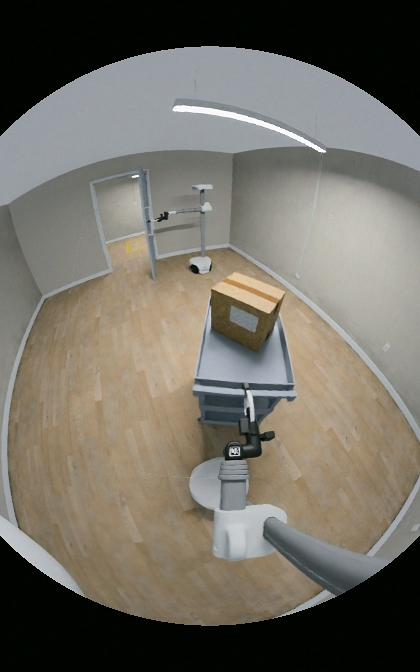

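Request:
move:
  blocking: false
  r1: {"base":{"strafe_m":-0.8,"translate_m":0.1},"pace":"slow","contact_limits":{"strafe_m":0.7}}

Request:
wait:
  seconds: 9.5

Request:
move:
  blocking: false
  r1: {"base":{"rotate_rad":0.33},"pace":"slow","contact_limits":{"rotate_rad":0.9}}

Request:
wait:
  seconds: 2.5

Request:
move:
  blocking: false
  r1: {"base":{"rotate_rad":0.3},"pace":"slow","contact_limits":{"rotate_rad":0.9}}

Request:
wait:
  seconds: 2.5
  cameras: ["r1_head_camera","r1_head_left_camera"]

Scene clock: 970.70 s.
move: r1 moving
r1.base_odometry: x=-4.514 y=+3.166 heading=-0.835
r1.turned_by_wheels: +0.000
r1.turned_by_imu: +0.000
r1.base_tilt: forward=-1.6 right=+1.2
r1.lidar_m: 0.38 0.42 3.32 2.45 2.39 2.33 1.76 1.71 1.85 2.35 2.27 0.43
r1.base_status: translate_m moving; strafe_m moving
r1.joint_positions: lift_m=+0.686 arm_m=+0.000 wrist_yaw_rad=+0.054 wrist_pitch_rad=+0.008 wrist_roll_rad=+1.569 gripper_m=-0.035
r1.joint_status: not commanded
r1.measured_speeds: translate_m=+0.007 strafe_m=-0.053 rotate_rad=-0.002 lift_m=+0.000 arm_m=+0.000 wrist_yaw_rad=+0.000 wrist_pitch_rad=+0.000 wrist_roll_rad=+0.000
r1.motor_effort: lift_m=+25(25) arm_m=+4(4) wheel_0=+11(11) wheel_1=-5(6) wheel_2=-2(3)
r1.servo_current: wrist_yaw_rad=59(59) wrist_pitch_rad=52(59) wrist_roll_rad=46(78) gripper_m=46(59)
r1.contact_limits: strafe_m 0.7
r1.hand_pose: x=+0.4636 y=-0.0717 z=+0.8624 quat_wxyz=(+0.708, +0.706, +0.022, +0.016) (m; r1's base frame)
r1.wrist_depth_mm: - - - 155 213 1537 - / - - 609 157 216 - - / - 496 473 217 220 - - / - 473 466 163 224 - - / - - 525 166 228 - - / - - 564 182 231 - - / - - 176 156 236 535 -
r2: as last shown
r2.turned_by_imu: +0.000
r2.base_tilt: forward=-0.7 right=+0.1
r2.lidar_m: 0.80 3.73 2.17 2.22 1.69 1.21 1.16 1.22 1.05 1.00 1.04 0.85
r2.motor_effort: lift_m=+20(20) arm_m=-4(4) wheel_0=+0(0) wheel_1=+0(1) wheel_2=+2(2)
r2.servo_current: wrist_yaw_rad=46(59) wrist_pitch_rad=39(46) wrist_roll_rad=46(52) gripper_m=111(117)
r2.contact_limits: arm_m 0.1
r2.wrist_depth_mm: - - 254 161 227 215 208 / - - 257 162 229 218 - / - - 258 163 230 219 210 / - - 258 167 232 220 211 / - - - 164 234 221 213 / - - 186 166 180 221 213 / - - - - 234 219 215
pictures: none

Scene clock: 979.47 s.
earlier move: r1 done
r1.base_odometry: x=-5.031 y=+2.565 heading=-0.835
r1.turned_by_wheels: +0.000
r1.turned_by_imu: -0.003
r1.base_tilt: forward=-1.6 right=+1.2
r1.lidar_m: 0.33 0.32 4.27 3.24 3.16 2.01 1.49 1.44 1.56 1.58 1.52 0.46
r1.base_status: done
r1.joint_positions: lift_m=+0.686 arm_m=+0.000 wrist_yaw_rad=+0.053 wrist_pitch_rad=+0.008 wrist_roll_rad=+1.569 gripper_m=-0.035
r1.joint_status: not commanded
r1.measured_speeds: all 0
r1.motor_effort: lift_m=+25(25) arm_m=+4(4) wheel_0=+5(11) wheel_1=-2(7) wheel_2=+0(7)
r1.servo_current: wrist_yaw_rad=39(78) wrist_pitch_rad=52(65) wrist_roll_rad=46(78) gripper_m=46(59)
r1.contact_limits: strafe_m 0.7
r1.hand_pose: x=+0.4635 y=-0.0721 z=+0.8624 quat_wxyz=(+0.708, +0.706, +0.021, +0.016) (m; r1's base frame)
r1.wrist_depth_mm: - - - 231 310 319 1078 / - - - 219 300 1537 1182 / - - - 208 272 1708 - / - - - 258 256 1863 - / - - 525 236 239 - - / - 462 459 182 228 - - / - 466 179 138 213 - -
r2.base_odometry: x=-2.650 y=-2.387 heading=-0.523
r2.turned_by_wheels: +0.000
r2.turned_by_imu: +0.001
r2.base_tilt: forward=-0.7 right=+0.1
r2.lidar_m: 0.78 3.71 4.97 2.33 1.71 1.24 1.17 1.24 1.07 1.00 1.04 0.86
r2.base_status: not commanded
r2.joint_positions: lift_m=+0.900 arm_m=+0.383 wrist_yaw_rad=+0.003 wrist_pitch_rad=+0.002 wrist_roll_rad=+0.000 gripper_m=-0.034
r2.joint_status: not commanded
r2.measured_speeds: all 0
r2.motor_effort: lift_m=+20(20) arm_m=-4(4) wheel_0=+0(1) wheel_1=-1(1) wheel_2=+2(2)
r2.servo_current: wrist_yaw_rad=39(59) wrist_pitch_rad=39(52) wrist_roll_rad=46(65) gripper_m=111(124)
r2.contact_limits: arm_m 0.1
r2.hand_pose: x=+0.8426 y=-0.0866 z=+1.0776 quat_wxyz=(+1.000, +0.000, +0.001, +0.001) (m; r2's base frame)
r2.wrist_depth_mm: - - 254 161 227 215 208 / - - 256 162 229 217 - / - - 258 162 231 218 211 / - - 258 167 232 219 211 / - - - 164 235 221 213 / - - 186 166 181 221 213 / - - - - 234 220 215
wait: 8.77 of 9.5 s (r1 has come to rest)
pictures: none

Scene clock: 979.97 s.
move: r1 moving
r1.base_odometry: x=-5.032 y=+2.565 heading=-0.712
r1.turned_by_wheels: +0.124
r1.turned_by_imu: +0.123
r1.base_tilt: forward=-1.6 right=+1.3
r1.lidar_m: 0.31 0.34 3.92 3.14 3.15 1.81 1.46 1.42 1.64 1.55 1.53 0.43
r1.base_status: rotate_rad moving
r1.joint_positions: lift_m=+0.686 arm_m=+0.000 wrist_yaw_rad=+0.039 wrist_pitch_rad=+0.008 wrist_roll_rad=+1.569 gripper_m=-0.035
r1.joint_status: not commanded
r1.measured_speeds: translate_m=+0.001 strafe_m=+0.000 rotate_rad=+0.484 lift_m=+0.000 arm_m=+0.000 wrist_yaw_rad=-0.038 wrist_pitch_rad=+0.000 wrist_roll_rad=+0.000
r1.motor_effort: lift_m=+25(25) arm_m=+4(4) wheel_0=-14(14) wheel_1=-7(9) wheel_2=-14(14)
r1.servo_current: wrist_yaw_rad=65(72) wrist_pitch_rad=52(59) wrist_roll_rad=59(72) gripper_m=46(46)
r1.contact_limits: rotate_rad 0.9
r1.hand_pose: x=+0.4625 y=-0.0760 z=+0.8624 quat_wxyz=(+0.708, +0.706, +0.017, +0.011) (m; r1's base frame)
r1.wrist_depth_mm: - - - 219 304 309 310 / - - - 209 282 1708 1205 / - - - 264 264 1708 - / - - - 250 250 842 - / - 496 469 180 239 - - / - 469 186 170 179 - - / - 473 484 139 215 124 -
r2: as last shown
r2.turned_by_imu: +0.000
r2.base_tilt: forward=-0.6 right=+0.1
r2.lidar_m: 0.77 3.71 5.01 2.30 1.71 1.22 1.17 1.23 1.05 0.99 1.05 0.85
r2.motor_effort: lift_m=+20(20) arm_m=-4(4) wheel_0=+0(1) wheel_1=+0(1) wheel_2=+2(2)
r2.servo_current: wrist_yaw_rad=46(65) wrist_pitch_rad=39(46) wrist_roll_rad=46(59) gripper_m=111(117)
r2.contact_limits: arm_m 0.1
r2.wrist_depth_mm: - - 254 161 227 215 207 / - - 256 162 229 216 - / - - 257 163 230 218 211 / - - 259 167 233 219 212 / - - - 164 234 220 212 / - - 186 166 181 221 213 / - - - - 234 220 214
pictures: none

Scene clock: 980.90 s.
earlier move: r1 done
r1.base_odometry: x=-5.031 y=+2.565 heading=-0.506
r1.turned_by_wheels: +0.206
r1.turned_by_imu: +0.206
r1.base_tilt: forward=-1.6 right=+1.3
r1.lidar_m: 0.41 0.43 3.47 3.18 2.44 1.61 1.44 1.48 1.71 1.52 1.55 0.43
r1.base_status: done
r1.joint_positions: lift_m=+0.686 arm_m=+0.000 wrist_yaw_rad=+0.051 wrist_pitch_rad=+0.008 wrist_roll_rad=+1.569 gripper_m=-0.035
r1.joint_status: not commanded
r1.measured_speeds: all 0
r1.motor_effort: lift_m=+25(25) arm_m=-4(4) wheel_0=-5(14) wheel_1=-4(9) wheel_2=+0(15)
r1.servo_current: wrist_yaw_rad=65(72) wrist_pitch_rad=46(59) wrist_roll_rad=46(72) gripper_m=39(46)
r1.contact_limits: rotate_rad 0.9
r1.hand_pose: x=+0.4634 y=-0.0726 z=+0.8624 quat_wxyz=(+0.708, +0.706, +0.021, +0.015) (m; r1's base frame)
r1.wrist_depth_mm: - - - 156 214 1576 - / - - 615 159 217 - - / - 496 473 221 223 - - / - 477 473 223 224 - - / - - 535 227 228 - - / - - 564 171 231 - - / - - 176 144 236 - -
r2.base_odometry: x=-2.650 y=-2.387 heading=-0.523
r2.turned_by_wheels: +0.000
r2.turned_by_imu: +0.000
r2.base_tilt: forward=-0.6 right=+0.1
r2.lidar_m: 0.78 3.73 5.00 2.26 1.71 1.22 1.18 1.23 1.04 0.99 1.04 0.85
r2.base_status: not commanded
r2.joint_positions: lift_m=+0.900 arm_m=+0.383 wrist_yaw_rad=+0.003 wrist_pitch_rad=+0.002 wrist_roll_rad=+0.000 gripper_m=-0.034
r2.joint_status: not commanded
r2.measured_speeds: all 0
r2.motor_effort: lift_m=+20(20) arm_m=-4(4) wheel_0=+0(1) wheel_1=+0(1) wheel_2=+2(2)
r2.servo_current: wrist_yaw_rad=46(65) wrist_pitch_rad=46(46) wrist_roll_rad=52(59) gripper_m=104(117)
r2.contact_limits: arm_m 0.1
r2.hand_pose: x=+0.8426 y=-0.0866 z=+1.0776 quat_wxyz=(+1.000, +0.000, +0.001, +0.001) (m; r2's base frame)
r2.wrist_depth_mm: - - 255 160 225 215 207 / - - 256 162 229 217 - / - - 257 163 230 219 211 / - - 259 167 232 219 211 / - - - 164 233 221 213 / - - 186 166 180 222 213 / - - - - 234 220 214
wait: 0.93 of 2.5 s (r1 has come to rest)
pictures: none

Scene clock: 981.40 s.
move: r1 moving
r1.base_odometry: x=-5.031 y=+2.565 heading=-0.380
r1.turned_by_wheels: +0.126
r1.turned_by_imu: +0.126
r1.base_tilt: forward=-1.5 right=+1.3
r1.lidar_m: 0.41 0.45 3.32 3.15 2.09 1.54 1.46 1.48 1.61 1.51 1.58 0.37
r1.base_status: rotate_rad moving
r1.joint_positions: lift_m=+0.686 arm_m=+0.000 wrist_yaw_rad=+0.045 wrist_pitch_rad=+0.008 wrist_roll_rad=+1.569 gripper_m=-0.035
r1.joint_status: not commanded
r1.measured_speeds: translate_m=+0.001 strafe_m=+0.001 rotate_rad=+0.494 lift_m=+0.000 arm_m=+0.000 wrist_yaw_rad=+0.000 wrist_pitch_rad=+0.000 wrist_roll_rad=+0.000
r1.motor_effort: lift_m=+25(25) arm_m=-4(4) wheel_0=-11(13) wheel_1=-4(8) wheel_2=-6(8)
r1.servo_current: wrist_yaw_rad=46(65) wrist_pitch_rad=52(59) wrist_roll_rad=52(59) gripper_m=52(52)
r1.contact_limits: rotate_rad 0.9
r1.hand_pose: x=+0.4629 y=-0.0744 z=+0.8624 quat_wxyz=(+0.708, +0.706, +0.019, +0.013) (m; r1's base frame)
r1.wrist_depth_mm: - - - - 193 - - / - 484 466 - 202 - - / - 442 433 147 208 - - / - 530 500 154 218 - - / - - 591 160 225 - - / - - 200 181 181 1661 - / - - 179 142 245 1464 -
r2: as last shown
r2.base_tilt: forward=-0.6 right=+0.0
r2.lidar_m: 0.77 3.74 5.01 2.24 1.67 1.21 1.16 1.22 1.04 1.00 1.03 0.86
r2.servo_current: wrist_yaw_rad=46(52) wrist_pitch_rad=39(46) wrist_roll_rad=52(59) gripper_m=111(117)
r2.contact_limits: arm_m 0.1
r2.wrist_depth_mm: - - 255 161 227 216 207 / - - 256 162 229 218 - / - - 258 163 229 220 210 / - - 260 167 232 220 212 / - - - 165 234 220 213 / - - 186 166 180 221 213 / - - - - 235 220 215
pictures: none

Scene clock: 982.27 s.
earlier move: r1 done
r1.base_odometry: x=-5.031 y=+2.565 heading=-0.207
r1.turned_by_wheels: +0.173
r1.turned_by_imu: +0.174
r1.base_tilt: forward=-1.6 right=+1.3
r1.lidar_m: 0.42 3.96 3.18 3.12 1.82 1.47 1.43 1.58 1.53 1.53 1.70 0.35
r1.base_status: done
r1.joint_positions: lift_m=+0.686 arm_m=+0.000 wrist_yaw_rad=+0.046 wrist_pitch_rad=+0.008 wrist_roll_rad=+1.569 gripper_m=-0.035
r1.joint_status: not commanded
r1.measured_speeds: all 0
r1.motor_effort: lift_m=+25(25) arm_m=-4(4) wheel_0=-4(13) wheel_1=-4(8) wheel_2=-3(8)
r1.servo_current: wrist_yaw_rad=72(72) wrist_pitch_rad=52(65) wrist_roll_rad=39(65) gripper_m=46(52)
r1.contact_limits: rotate_rad 0.9
r1.hand_pose: x=+0.4630 y=-0.0740 z=+0.8624 quat_wxyz=(+0.708, +0.706, +0.019, +0.014) (m; r1's base frame)
r1.wrist_depth_mm: - 364 368 - 151 152 - / - 404 413 103 165 165 - / - 549 512 111 180 - - / - - - 121 196 - - / - - - - 218 1618 - / - - - - 182 1661 1281 / - - 177 154 178 1499 1255
r2.base_odometry: x=-2.650 y=-2.387 heading=-0.523
r2.turned_by_wheels: +0.000
r2.turned_by_imu: +0.000
r2.base_tilt: forward=-0.6 right=+0.1
r2.lidar_m: 0.79 3.72 4.98 2.26 1.71 1.23 1.17 1.22 1.05 0.99 1.04 0.87
r2.base_status: not commanded
r2.joint_positions: lift_m=+0.900 arm_m=+0.383 wrist_yaw_rad=+0.003 wrist_pitch_rad=+0.002 wrist_roll_rad=+0.000 gripper_m=-0.034
r2.joint_status: not commanded
r2.measured_speeds: all 0
r2.motor_effort: lift_m=+20(20) arm_m=-4(4) wheel_0=+0(1) wheel_1=+0(1) wheel_2=+2(2)
r2.servo_current: wrist_yaw_rad=52(52) wrist_pitch_rad=39(46) wrist_roll_rad=33(59) gripper_m=104(117)
r2.contact_limits: arm_m 0.1
r2.hand_pose: x=+0.8426 y=-0.0866 z=+1.0776 quat_wxyz=(+1.000, +0.000, +0.001, +0.001) (m; r2's base frame)
r2.wrist_depth_mm: - - 254 161 226 215 208 / - - 256 163 228 217 - / - - 257 163 230 219 211 / - - 258 167 232 220 211 / - - - 165 234 220 213 / - - 186 166 180 221 213 / - - - - 235 220 214
wait: 0.87 of 2.5 s (r1 has come to rest)
pictures: r1_head_camera, r1_head_left_camera
Images, in order (width x height): r1_head_camera 420x560, r1_head_left_camera 420x672.

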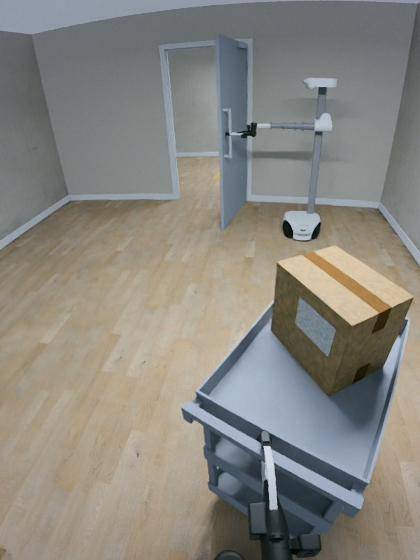

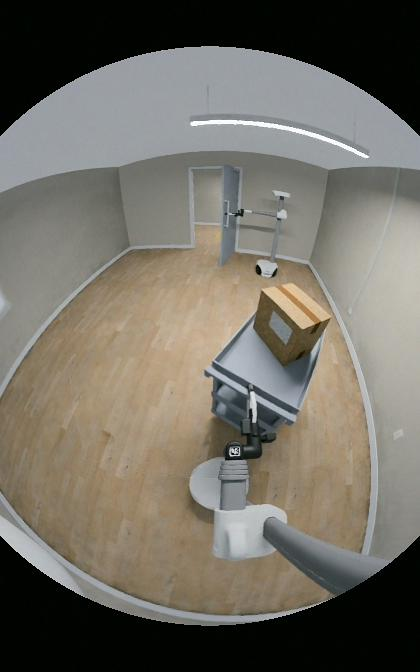

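Request:
move:
  blocking: false
  r1: {"base":{"strafe_m":-0.565,"translate_m":-0.04},"pace":"slow","contact_limits":{"strafe_m":0.7}}

Request:
wait:
  seconds: 7
  cameras: ["r1_head_camera"]

Scene clock: 1006.43 s.
move: r1 moving
r1.base_odometry: x=-5.035 y=+2.552 heading=-0.207
r1.turned_by_wheels: +0.000
r1.turned_by_imu: +0.000
r1.base_tilt: forward=-1.6 right=+1.3
r1.lidar_m: 0.43 4.02 3.19 3.16 1.79 1.46 1.44 1.60 1.52 1.51 1.68 0.35
r1.base_status: translate_m moving; strafe_m moving
r1.joint_positions: lift_m=+0.686 arm_m=+0.000 wrist_yaw_rad=+0.047 wrist_pitch_rad=+0.008 wrist_roll_rad=+1.569 gripper_m=-0.035
r1.joint_status: not commanded
r1.measured_speeds: translate_m=-0.004 strafe_m=-0.053 rotate_rad=+0.000 lift_m=+0.000 arm_m=+0.000 wrist_yaw_rad=+0.000 wrist_pitch_rad=+0.000 wrist_roll_rad=+0.000
r1.motor_effort: lift_m=+25(25) arm_m=-4(4) wheel_0=+6(8) wheel_1=-6(8) wheel_2=+1(2)
r1.servo_current: wrist_yaw_rad=52(59) wrist_pitch_rad=52(59) wrist_roll_rad=46(59) gripper_m=46(52)
r1.contact_limits: strafe_m 0.7
r1.hand_pose: x=+0.4631 y=-0.0737 z=+0.8624 quat_wxyz=(+0.708, +0.706, +0.019, +0.014) (m; r1's base frame)
r1.wrist_depth_mm: - 364 368 - 150 150 - / - 402 410 102 163 163 - / - 554 508 109 178 178 - / - - - 120 196 - - / - - - - 217 1618 - / - - - - 232 1661 1308 / - - 176 154 175 359 1255
r2: as last shown
r2.lidar_m: 0.78 3.73 4.99 2.22 1.71 1.23 1.18 1.22 1.04 1.01 1.05 0.84
r2.motor_effort: lift_m=+20(20) arm_m=-4(4) wheel_0=+0(0) wheel_1=+0(1) wheel_2=+2(2)
r2.servo_current: wrist_yaw_rad=46(59) wrist_pitch_rad=46(46) wrist_roll_rad=46(52) gripper_m=117(117)
r2.contact_limits: arm_m 0.1
r2.wrist_depth_mm: - - 254 161 227 216 207 / - - 256 162 229 216 - / - - 258 163 230 220 211 / - - 258 167 232 220 211 / - - - 164 234 221 213 / - - 186 166 180 221 213 / - - - - 234 219 216
pictures: none

Scene clock: 1012.77 s.
earlier move: r1 done
r1.base_odometry: x=-5.186 y=+2.020 heading=-0.206
r1.turned_by_wheels: +0.000
r1.turned_by_imu: -0.001
r1.base_tilt: forward=-1.6 right=+1.3
r1.lidar_m: 0.41 0.42 3.76 3.72 1.88 1.51 1.48 1.23 0.99 0.97 1.07 0.42
r1.base_status: done
r1.joint_positions: lift_m=+0.686 arm_m=+0.000 wrist_yaw_rad=+0.053 wrist_pitch_rad=+0.008 wrist_roll_rad=+1.569 gripper_m=-0.035
r1.joint_status: not commanded
r1.measured_speeds: all 0
r1.motor_effort: lift_m=+25(25) arm_m=+3(4) wheel_0=+3(13) wheel_1=-2(9) wheel_2=+4(7)
r1.servo_current: wrist_yaw_rad=52(78) wrist_pitch_rad=52(65) wrist_roll_rad=46(65) gripper_m=39(52)
r1.contact_limits: strafe_m 0.7
r1.hand_pose: x=+0.4635 y=-0.0720 z=+0.8624 quat_wxyz=(+0.708, +0.706, +0.022, +0.016) (m; r1's base frame)
r1.wrist_depth_mm: - - - 212 214 1576 - / - - 609 158 218 - - / - 492 469 220 221 - - / - 473 469 163 225 - - / - - 525 227 229 - - / - - 569 182 230 854 - / - - 177 156 236 - -
r2.base_odometry: x=-2.650 y=-2.387 heading=-0.523
r2.turned_by_wheels: +0.000
r2.turned_by_imu: +0.001
r2.base_tilt: forward=-0.7 right=+0.1
r2.lidar_m: 0.80 3.72 4.99 2.19 1.68 1.22 1.15 1.24 1.03 1.01 1.03 0.83
r2.base_status: not commanded
r2.joint_positions: lift_m=+0.900 arm_m=+0.383 wrist_yaw_rad=+0.003 wrist_pitch_rad=+0.002 wrist_roll_rad=+0.000 gripper_m=-0.034
r2.joint_status: not commanded
r2.measured_speeds: all 0
r2.motor_effort: lift_m=+20(20) arm_m=-4(4) wheel_0=+0(1) wheel_1=-1(1) wheel_2=+2(2)
r2.servo_current: wrist_yaw_rad=52(65) wrist_pitch_rad=46(52) wrist_roll_rad=39(65) gripper_m=117(117)
r2.contact_limits: arm_m 0.1
r2.hand_pose: x=+0.8426 y=-0.0866 z=+1.0776 quat_wxyz=(+1.000, +0.000, +0.001, +0.001) (m; r2's base frame)
r2.wrist_depth_mm: - - 255 160 227 216 208 / - - 256 163 229 217 - / - - 258 163 229 220 210 / - - 258 167 232 220 211 / - - - 164 233 220 213 / - - 186 166 180 222 215 / - - - - 234 220 215
wait: 6.33 of 7 s (r1 has come to rest)
pictures: r1_head_camera
Images, in order (width x height): r1_head_camera 420x560.

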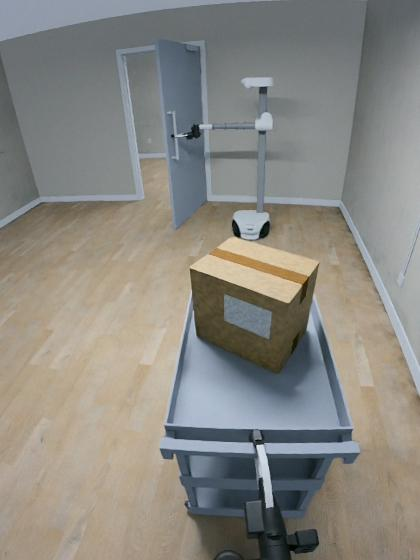

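Request:
move:
  blocking: false
  r1: {"base":{"strafe_m":-0.45},"pace":"slow","contact_limits":{"strafe_m":0.7}}

Request:
wait:
  seconds: 6

Request:
move:
  blocking: false
  r1: {"base":{"rotate_rad":0.28},"pace":"slow","contact_limits":{"rotate_rad":0.9}}

Request:
wait:
  seconds: 1.5

Request:
wait:
  seconds: 1
  cameras: ["r1_head_camera"]

Scene clock: 1027.17 s.
move: r1 moving
r1.base_odometry: x=-5.189 y=+2.006 heading=-0.206
r1.turned_by_wheels: +0.000
r1.turned_by_imu: +0.000
r1.base_tilt: forward=-1.6 right=+1.2
r1.lidar_m: 0.37 0.40 3.75 3.73 1.88 1.52 1.49 1.22 0.97 0.95 1.06 0.42
r1.base_status: strafe_m moving
r1.joint_positions: lift_m=+0.686 arm_m=+0.000 wrist_yaw_rad=+0.053 wrist_pitch_rad=+0.008 wrist_roll_rad=+1.569 gripper_m=-0.035
r1.joint_status: not commanded
r1.measured_speeds: translate_m=+0.000 strafe_m=-0.056 rotate_rad=-0.002 lift_m=+0.000 arm_m=+0.000 wrist_yaw_rad=+0.000 wrist_pitch_rad=+0.000 wrist_roll_rad=+0.000
r1.motor_effort: lift_m=+25(25) arm_m=+4(4) wheel_0=+7(11) wheel_1=-3(7) wheel_2=+1(3)
r1.servo_current: wrist_yaw_rad=46(65) wrist_pitch_rad=46(59) wrist_roll_rad=59(59) gripper_m=39(52)
r1.contact_limits: strafe_m 0.7
r1.hand_pose: x=+0.4635 y=-0.0720 z=+0.8624 quat_wxyz=(+0.708, +0.706, +0.022, +0.016) (m; r1's base frame)
r1.wrist_depth_mm: - - - 213 215 1618 - / - - - 159 218 - - / - 504 477 219 221 - - / - 466 466 164 224 - - / - - 521 225 229 - - / - - 564 183 230 - - / - - 176 143 236 131 -
r2: as last shown
r2.turned_by_imu: +0.000
r2.lidar_m: 0.77 3.73 4.99 2.18 1.68 1.22 1.16 1.24 1.06 1.00 1.03 0.85
r2.motor_effort: lift_m=+20(20) arm_m=-4(4) wheel_0=+0(1) wheel_1=+0(1) wheel_2=+2(2)
r2.servo_current: wrist_yaw_rad=52(52) wrist_pitch_rad=46(46) wrist_roll_rad=52(52) gripper_m=111(117)
r2.contact_limits: arm_m 0.1
r2.wrist_depth_mm: - - 254 161 226 216 208 / - - 257 162 229 216 - / - - 257 163 230 218 210 / - - 259 167 233 219 211 / - - - 165 234 220 213 / - - 186 166 180 221 213 / - - - - 235 220 215
pictures: none

Scene clock: 1032.30 s.
earlier move: r1 done
r1.base_odometry: x=-5.278 y=+1.580 heading=-0.206
r1.turned_by_wheels: +0.000
r1.turned_by_imu: -0.001
r1.base_tilt: forward=-1.6 right=+1.3
r1.lidar_m: 0.34 0.35 4.22 3.96 1.97 1.59 1.36 0.67 0.52 0.53 0.60 0.43
r1.base_status: done
r1.joint_positions: lift_m=+0.686 arm_m=+0.000 wrist_yaw_rad=+0.053 wrist_pitch_rad=+0.008 wrist_roll_rad=+1.569 gripper_m=-0.035
r1.joint_status: not commanded
r1.measured_speeds: all 0
r1.motor_effort: lift_m=+25(25) arm_m=+4(4) wheel_0=+4(12) wheel_1=-1(7) wheel_2=+1(3)
r1.servo_current: wrist_yaw_rad=59(65) wrist_pitch_rad=59(59) wrist_roll_rad=39(78) gripper_m=46(52)
r1.contact_limits: strafe_m 0.7
r1.hand_pose: x=+0.4635 y=-0.0720 z=+0.8624 quat_wxyz=(+0.708, +0.706, +0.022, +0.016) (m; r1's base frame)
r1.wrist_depth_mm: - - - 218 298 301 306 / - - - - 278 1708 1229 / - - - - 262 1863 - / - - - 250 252 866 - / - 500 462 182 240 - - / - 473 462 182 230 - - / - 480 178 158 219 - -
r2.base_odometry: x=-2.650 y=-2.387 heading=-0.523
r2.turned_by_wheels: +0.000
r2.turned_by_imu: +0.001
r2.base_tilt: forward=-0.7 right=+0.0
r2.lidar_m: 0.78 3.73 4.99 2.16 1.72 1.21 1.18 1.24 1.05 1.00 1.04 0.85
r2.base_status: not commanded
r2.joint_positions: lift_m=+0.900 arm_m=+0.383 wrist_yaw_rad=+0.003 wrist_pitch_rad=+0.002 wrist_roll_rad=+0.000 gripper_m=-0.034
r2.joint_status: not commanded
r2.measured_speeds: all 0
r2.motor_effort: lift_m=+20(20) arm_m=-4(4) wheel_0=+0(1) wheel_1=+0(1) wheel_2=+2(2)
r2.servo_current: wrist_yaw_rad=52(65) wrist_pitch_rad=39(46) wrist_roll_rad=39(78) gripper_m=117(124)
r2.contact_limits: arm_m 0.1
r2.hand_pose: x=+0.8426 y=-0.0866 z=+1.0776 quat_wxyz=(+1.000, +0.000, +0.001, +0.001) (m; r2's base frame)
r2.wrist_depth_mm: - - 256 161 227 216 208 / - - 256 162 229 217 - / - - 258 163 231 219 210 / - - 258 167 232 220 211 / - - - 165 233 220 213 / - - 186 166 180 221 214 / - - - - 234 220 214
wait: 5.13 of 6 s (r1 has come to rest)
pictures: none

Scene clock: 1032.80 s.
move: r1 moving
r1.base_odometry: x=-5.278 y=+1.580 heading=-0.082
r1.turned_by_wheels: +0.124
r1.turned_by_imu: +0.124
r1.base_tilt: forward=-1.6 right=+1.3
r1.lidar_m: 0.34 0.35 4.16 3.12 1.79 1.57 1.05 0.62 0.51 0.51 0.61 0.45
r1.base_status: rotate_rad moving
r1.joint_positions: lift_m=+0.686 arm_m=+0.000 wrist_yaw_rad=+0.040 wrist_pitch_rad=+0.008 wrist_roll_rad=+1.569 gripper_m=-0.035
r1.joint_status: not commanded
r1.measured_speeds: translate_m=+0.000 strafe_m=+0.001 rotate_rad=+0.480 lift_m=+0.000 arm_m=+0.000 wrist_yaw_rad=-0.035 wrist_pitch_rad=+0.000 wrist_roll_rad=+0.000
r1.motor_effort: lift_m=+25(25) arm_m=+4(4) wheel_0=-10(13) wheel_1=-7(7) wheel_2=-12(12)
r1.servo_current: wrist_yaw_rad=72(72) wrist_pitch_rad=52(59) wrist_roll_rad=59(59) gripper_m=46(46)
r1.contact_limits: rotate_rad 0.9
r1.hand_pose: x=+0.4626 y=-0.0758 z=+0.8624 quat_wxyz=(+0.708, +0.706, +0.017, +0.011) (m; r1's base frame)
r1.wrist_depth_mm: - - - 210 289 293 304 / - - - 264 266 1756 1229 / - - - 257 256 1756 - / - - 615 245 247 - - / - 466 466 179 237 - - / - 488 196 172 179 - - / - 496 504 155 220 - -
r2: as last shown
r2.turned_by_imu: +0.000
r2.base_tilt: forward=-0.6 right=+0.1
r2.lidar_m: 0.80 3.72 4.99 2.20 1.68 1.23 1.16 1.22 1.06 0.99 1.04 0.86
r2.motor_effort: lift_m=+20(20) arm_m=-4(4) wheel_0=+0(0) wheel_1=+0(1) wheel_2=+2(2)
r2.servo_current: wrist_yaw_rad=52(59) wrist_pitch_rad=39(46) wrist_roll_rad=39(65) gripper_m=117(117)
r2.contact_limits: arm_m 0.1
r2.wrist_depth_mm: - - 254 161 226 216 208 / - - 257 162 229 217 - / - - 258 163 230 219 210 / - - 260 167 233 219 211 / - - - 164 235 220 213 / - - 186 166 180 220 214 / - - - - 235 219 215
pictures: none

Scene clock: 1033.63 s.
earlier move: r1 done
r1.base_odometry: x=-5.278 y=+1.580 heading=+0.073
r1.turned_by_wheels: +0.155
r1.turned_by_imu: +0.156
r1.base_tilt: forward=-1.6 right=+1.2
r1.lidar_m: 0.39 0.42 4.14 2.51 1.70 1.55 0.86 0.59 0.53 0.55 0.72 0.43
r1.base_status: done
r1.joint_positions: lift_m=+0.686 arm_m=+0.000 wrist_yaw_rad=+0.047 wrist_pitch_rad=+0.008 wrist_roll_rad=+1.569 gripper_m=-0.035
r1.joint_status: not commanded
r1.measured_speeds: all 0
r1.motor_effort: lift_m=+25(25) arm_m=+4(4) wheel_0=-4(13) wheel_1=-4(7) wheel_2=-2(14)
r1.servo_current: wrist_yaw_rad=59(72) wrist_pitch_rad=46(59) wrist_roll_rad=52(59) gripper_m=46(52)
r1.contact_limits: rotate_rad 0.9
r1.hand_pose: x=+0.4631 y=-0.0737 z=+0.8624 quat_wxyz=(+0.708, +0.706, +0.019, +0.014) (m; r1's base frame)
r1.wrist_depth_mm: - - - 219 220 1618 1205 / - - - 221 222 788 - / - 549 496 224 224 - - / - 469 466 225 227 - - / - - 517 228 229 - - / - - 206 181 230 - - / - - 176 155 234 - -
r2.base_odometry: x=-2.650 y=-2.387 heading=-0.523
r2.turned_by_wheels: +0.000
r2.turned_by_imu: +0.000
r2.base_tilt: forward=-0.6 right=+0.1
r2.lidar_m: 0.80 3.71 4.99 2.16 1.66 1.24 1.17 1.24 1.07 0.99 1.04 0.84
r2.base_status: not commanded
r2.joint_positions: lift_m=+0.900 arm_m=+0.383 wrist_yaw_rad=+0.003 wrist_pitch_rad=+0.002 wrist_roll_rad=+0.000 gripper_m=-0.034
r2.joint_status: not commanded
r2.measured_speeds: all 0
r2.motor_effort: lift_m=+20(20) arm_m=-4(4) wheel_0=+0(1) wheel_1=+0(1) wheel_2=+2(2)
r2.servo_current: wrist_yaw_rad=46(59) wrist_pitch_rad=46(46) wrist_roll_rad=46(65) gripper_m=117(124)
r2.contact_limits: arm_m 0.1
r2.hand_pose: x=+0.8426 y=-0.0866 z=+1.0776 quat_wxyz=(+1.000, +0.000, +0.001, +0.001) (m; r2's base frame)
r2.wrist_depth_mm: - - 254 161 227 215 208 / - - 256 162 228 217 - / - - 258 163 231 218 210 / - - 259 167 233 220 211 / - - - 164 233 221 213 / - - 186 166 180 221 213 / - - - - 234 220 214
wait: 0.83 of 1.5 s (r1 has come to rest)
pictures: none

Scene clock: 1034.63 s.
r1.base_odometry: x=-5.278 y=+1.580 heading=+0.073
r1.turned_by_wheels: +0.000
r1.turned_by_imu: +0.000
r1.base_tilt: forward=-1.6 right=+1.3
r1.lidar_m: 0.41 0.41 4.18 2.52 1.68 1.56 0.85 0.58 0.53 0.54 0.73 0.42
r1.base_status: done
r1.joint_positions: lift_m=+0.686 arm_m=+0.000 wrist_yaw_rad=+0.047 wrist_pitch_rad=+0.008 wrist_roll_rad=+1.569 gripper_m=-0.035
r1.joint_status: not commanded
r1.measured_speeds: all 0
r1.motor_effort: lift_m=+25(25) arm_m=+4(4) wheel_0=-4(13) wheel_1=-4(7) wheel_2=-2(14)
r1.servo_current: wrist_yaw_rad=33(72) wrist_pitch_rad=46(59) wrist_roll_rad=46(59) gripper_m=39(52)
r1.contact_limits: rotate_rad 0.9
r1.hand_pose: x=+0.4631 y=-0.0737 z=+0.8624 quat_wxyz=(+0.708, +0.706, +0.019, +0.014) (m; r1's base frame)
r1.wrist_depth_mm: - - - 220 219 1576 1229 / - - - 222 223 788 - / - 544 496 224 224 - - / - 469 462 226 227 - - / - - 517 228 229 - - / - - 206 182 231 - - / - - 176 154 234 - -
r2.base_odometry: x=-2.650 y=-2.387 heading=-0.523
r2.turned_by_wheels: +0.000
r2.turned_by_imu: +0.000
r2.base_tilt: forward=-0.6 right=+0.1
r2.lidar_m: 0.77 3.72 4.96 2.16 1.71 1.25 1.15 1.22 1.05 0.97 1.03 0.87
r2.base_status: not commanded
r2.joint_positions: lift_m=+0.900 arm_m=+0.383 wrist_yaw_rad=+0.003 wrist_pitch_rad=+0.002 wrist_roll_rad=+0.000 gripper_m=-0.034
r2.joint_status: not commanded
r2.measured_speeds: all 0
r2.motor_effort: lift_m=+20(20) arm_m=-4(4) wheel_0=+0(1) wheel_1=+0(1) wheel_2=+2(2)
r2.servo_current: wrist_yaw_rad=59(59) wrist_pitch_rad=39(46) wrist_roll_rad=52(65) gripper_m=117(124)
r2.contact_limits: arm_m 0.1
r2.hand_pose: x=+0.8426 y=-0.0866 z=+1.0776 quat_wxyz=(+1.000, +0.000, +0.001, +0.001) (m; r2's base frame)
r2.wrist_depth_mm: - - 255 161 226 215 207 / - - 256 163 229 217 - / - - 258 162 230 218 210 / - - 259 166 231 220 211 / - - - 165 233 220 213 / - - 186 166 180 222 213 / - - - - 234 220 215
wait: 1.00 s; at rest by 0.27 s
pictures: r1_head_camera
Images, in order (width x height): r1_head_camera 420x560.

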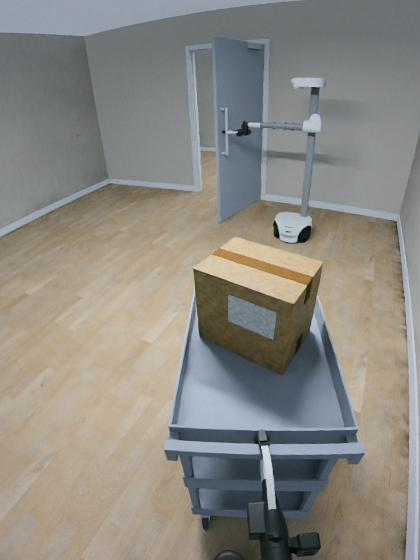

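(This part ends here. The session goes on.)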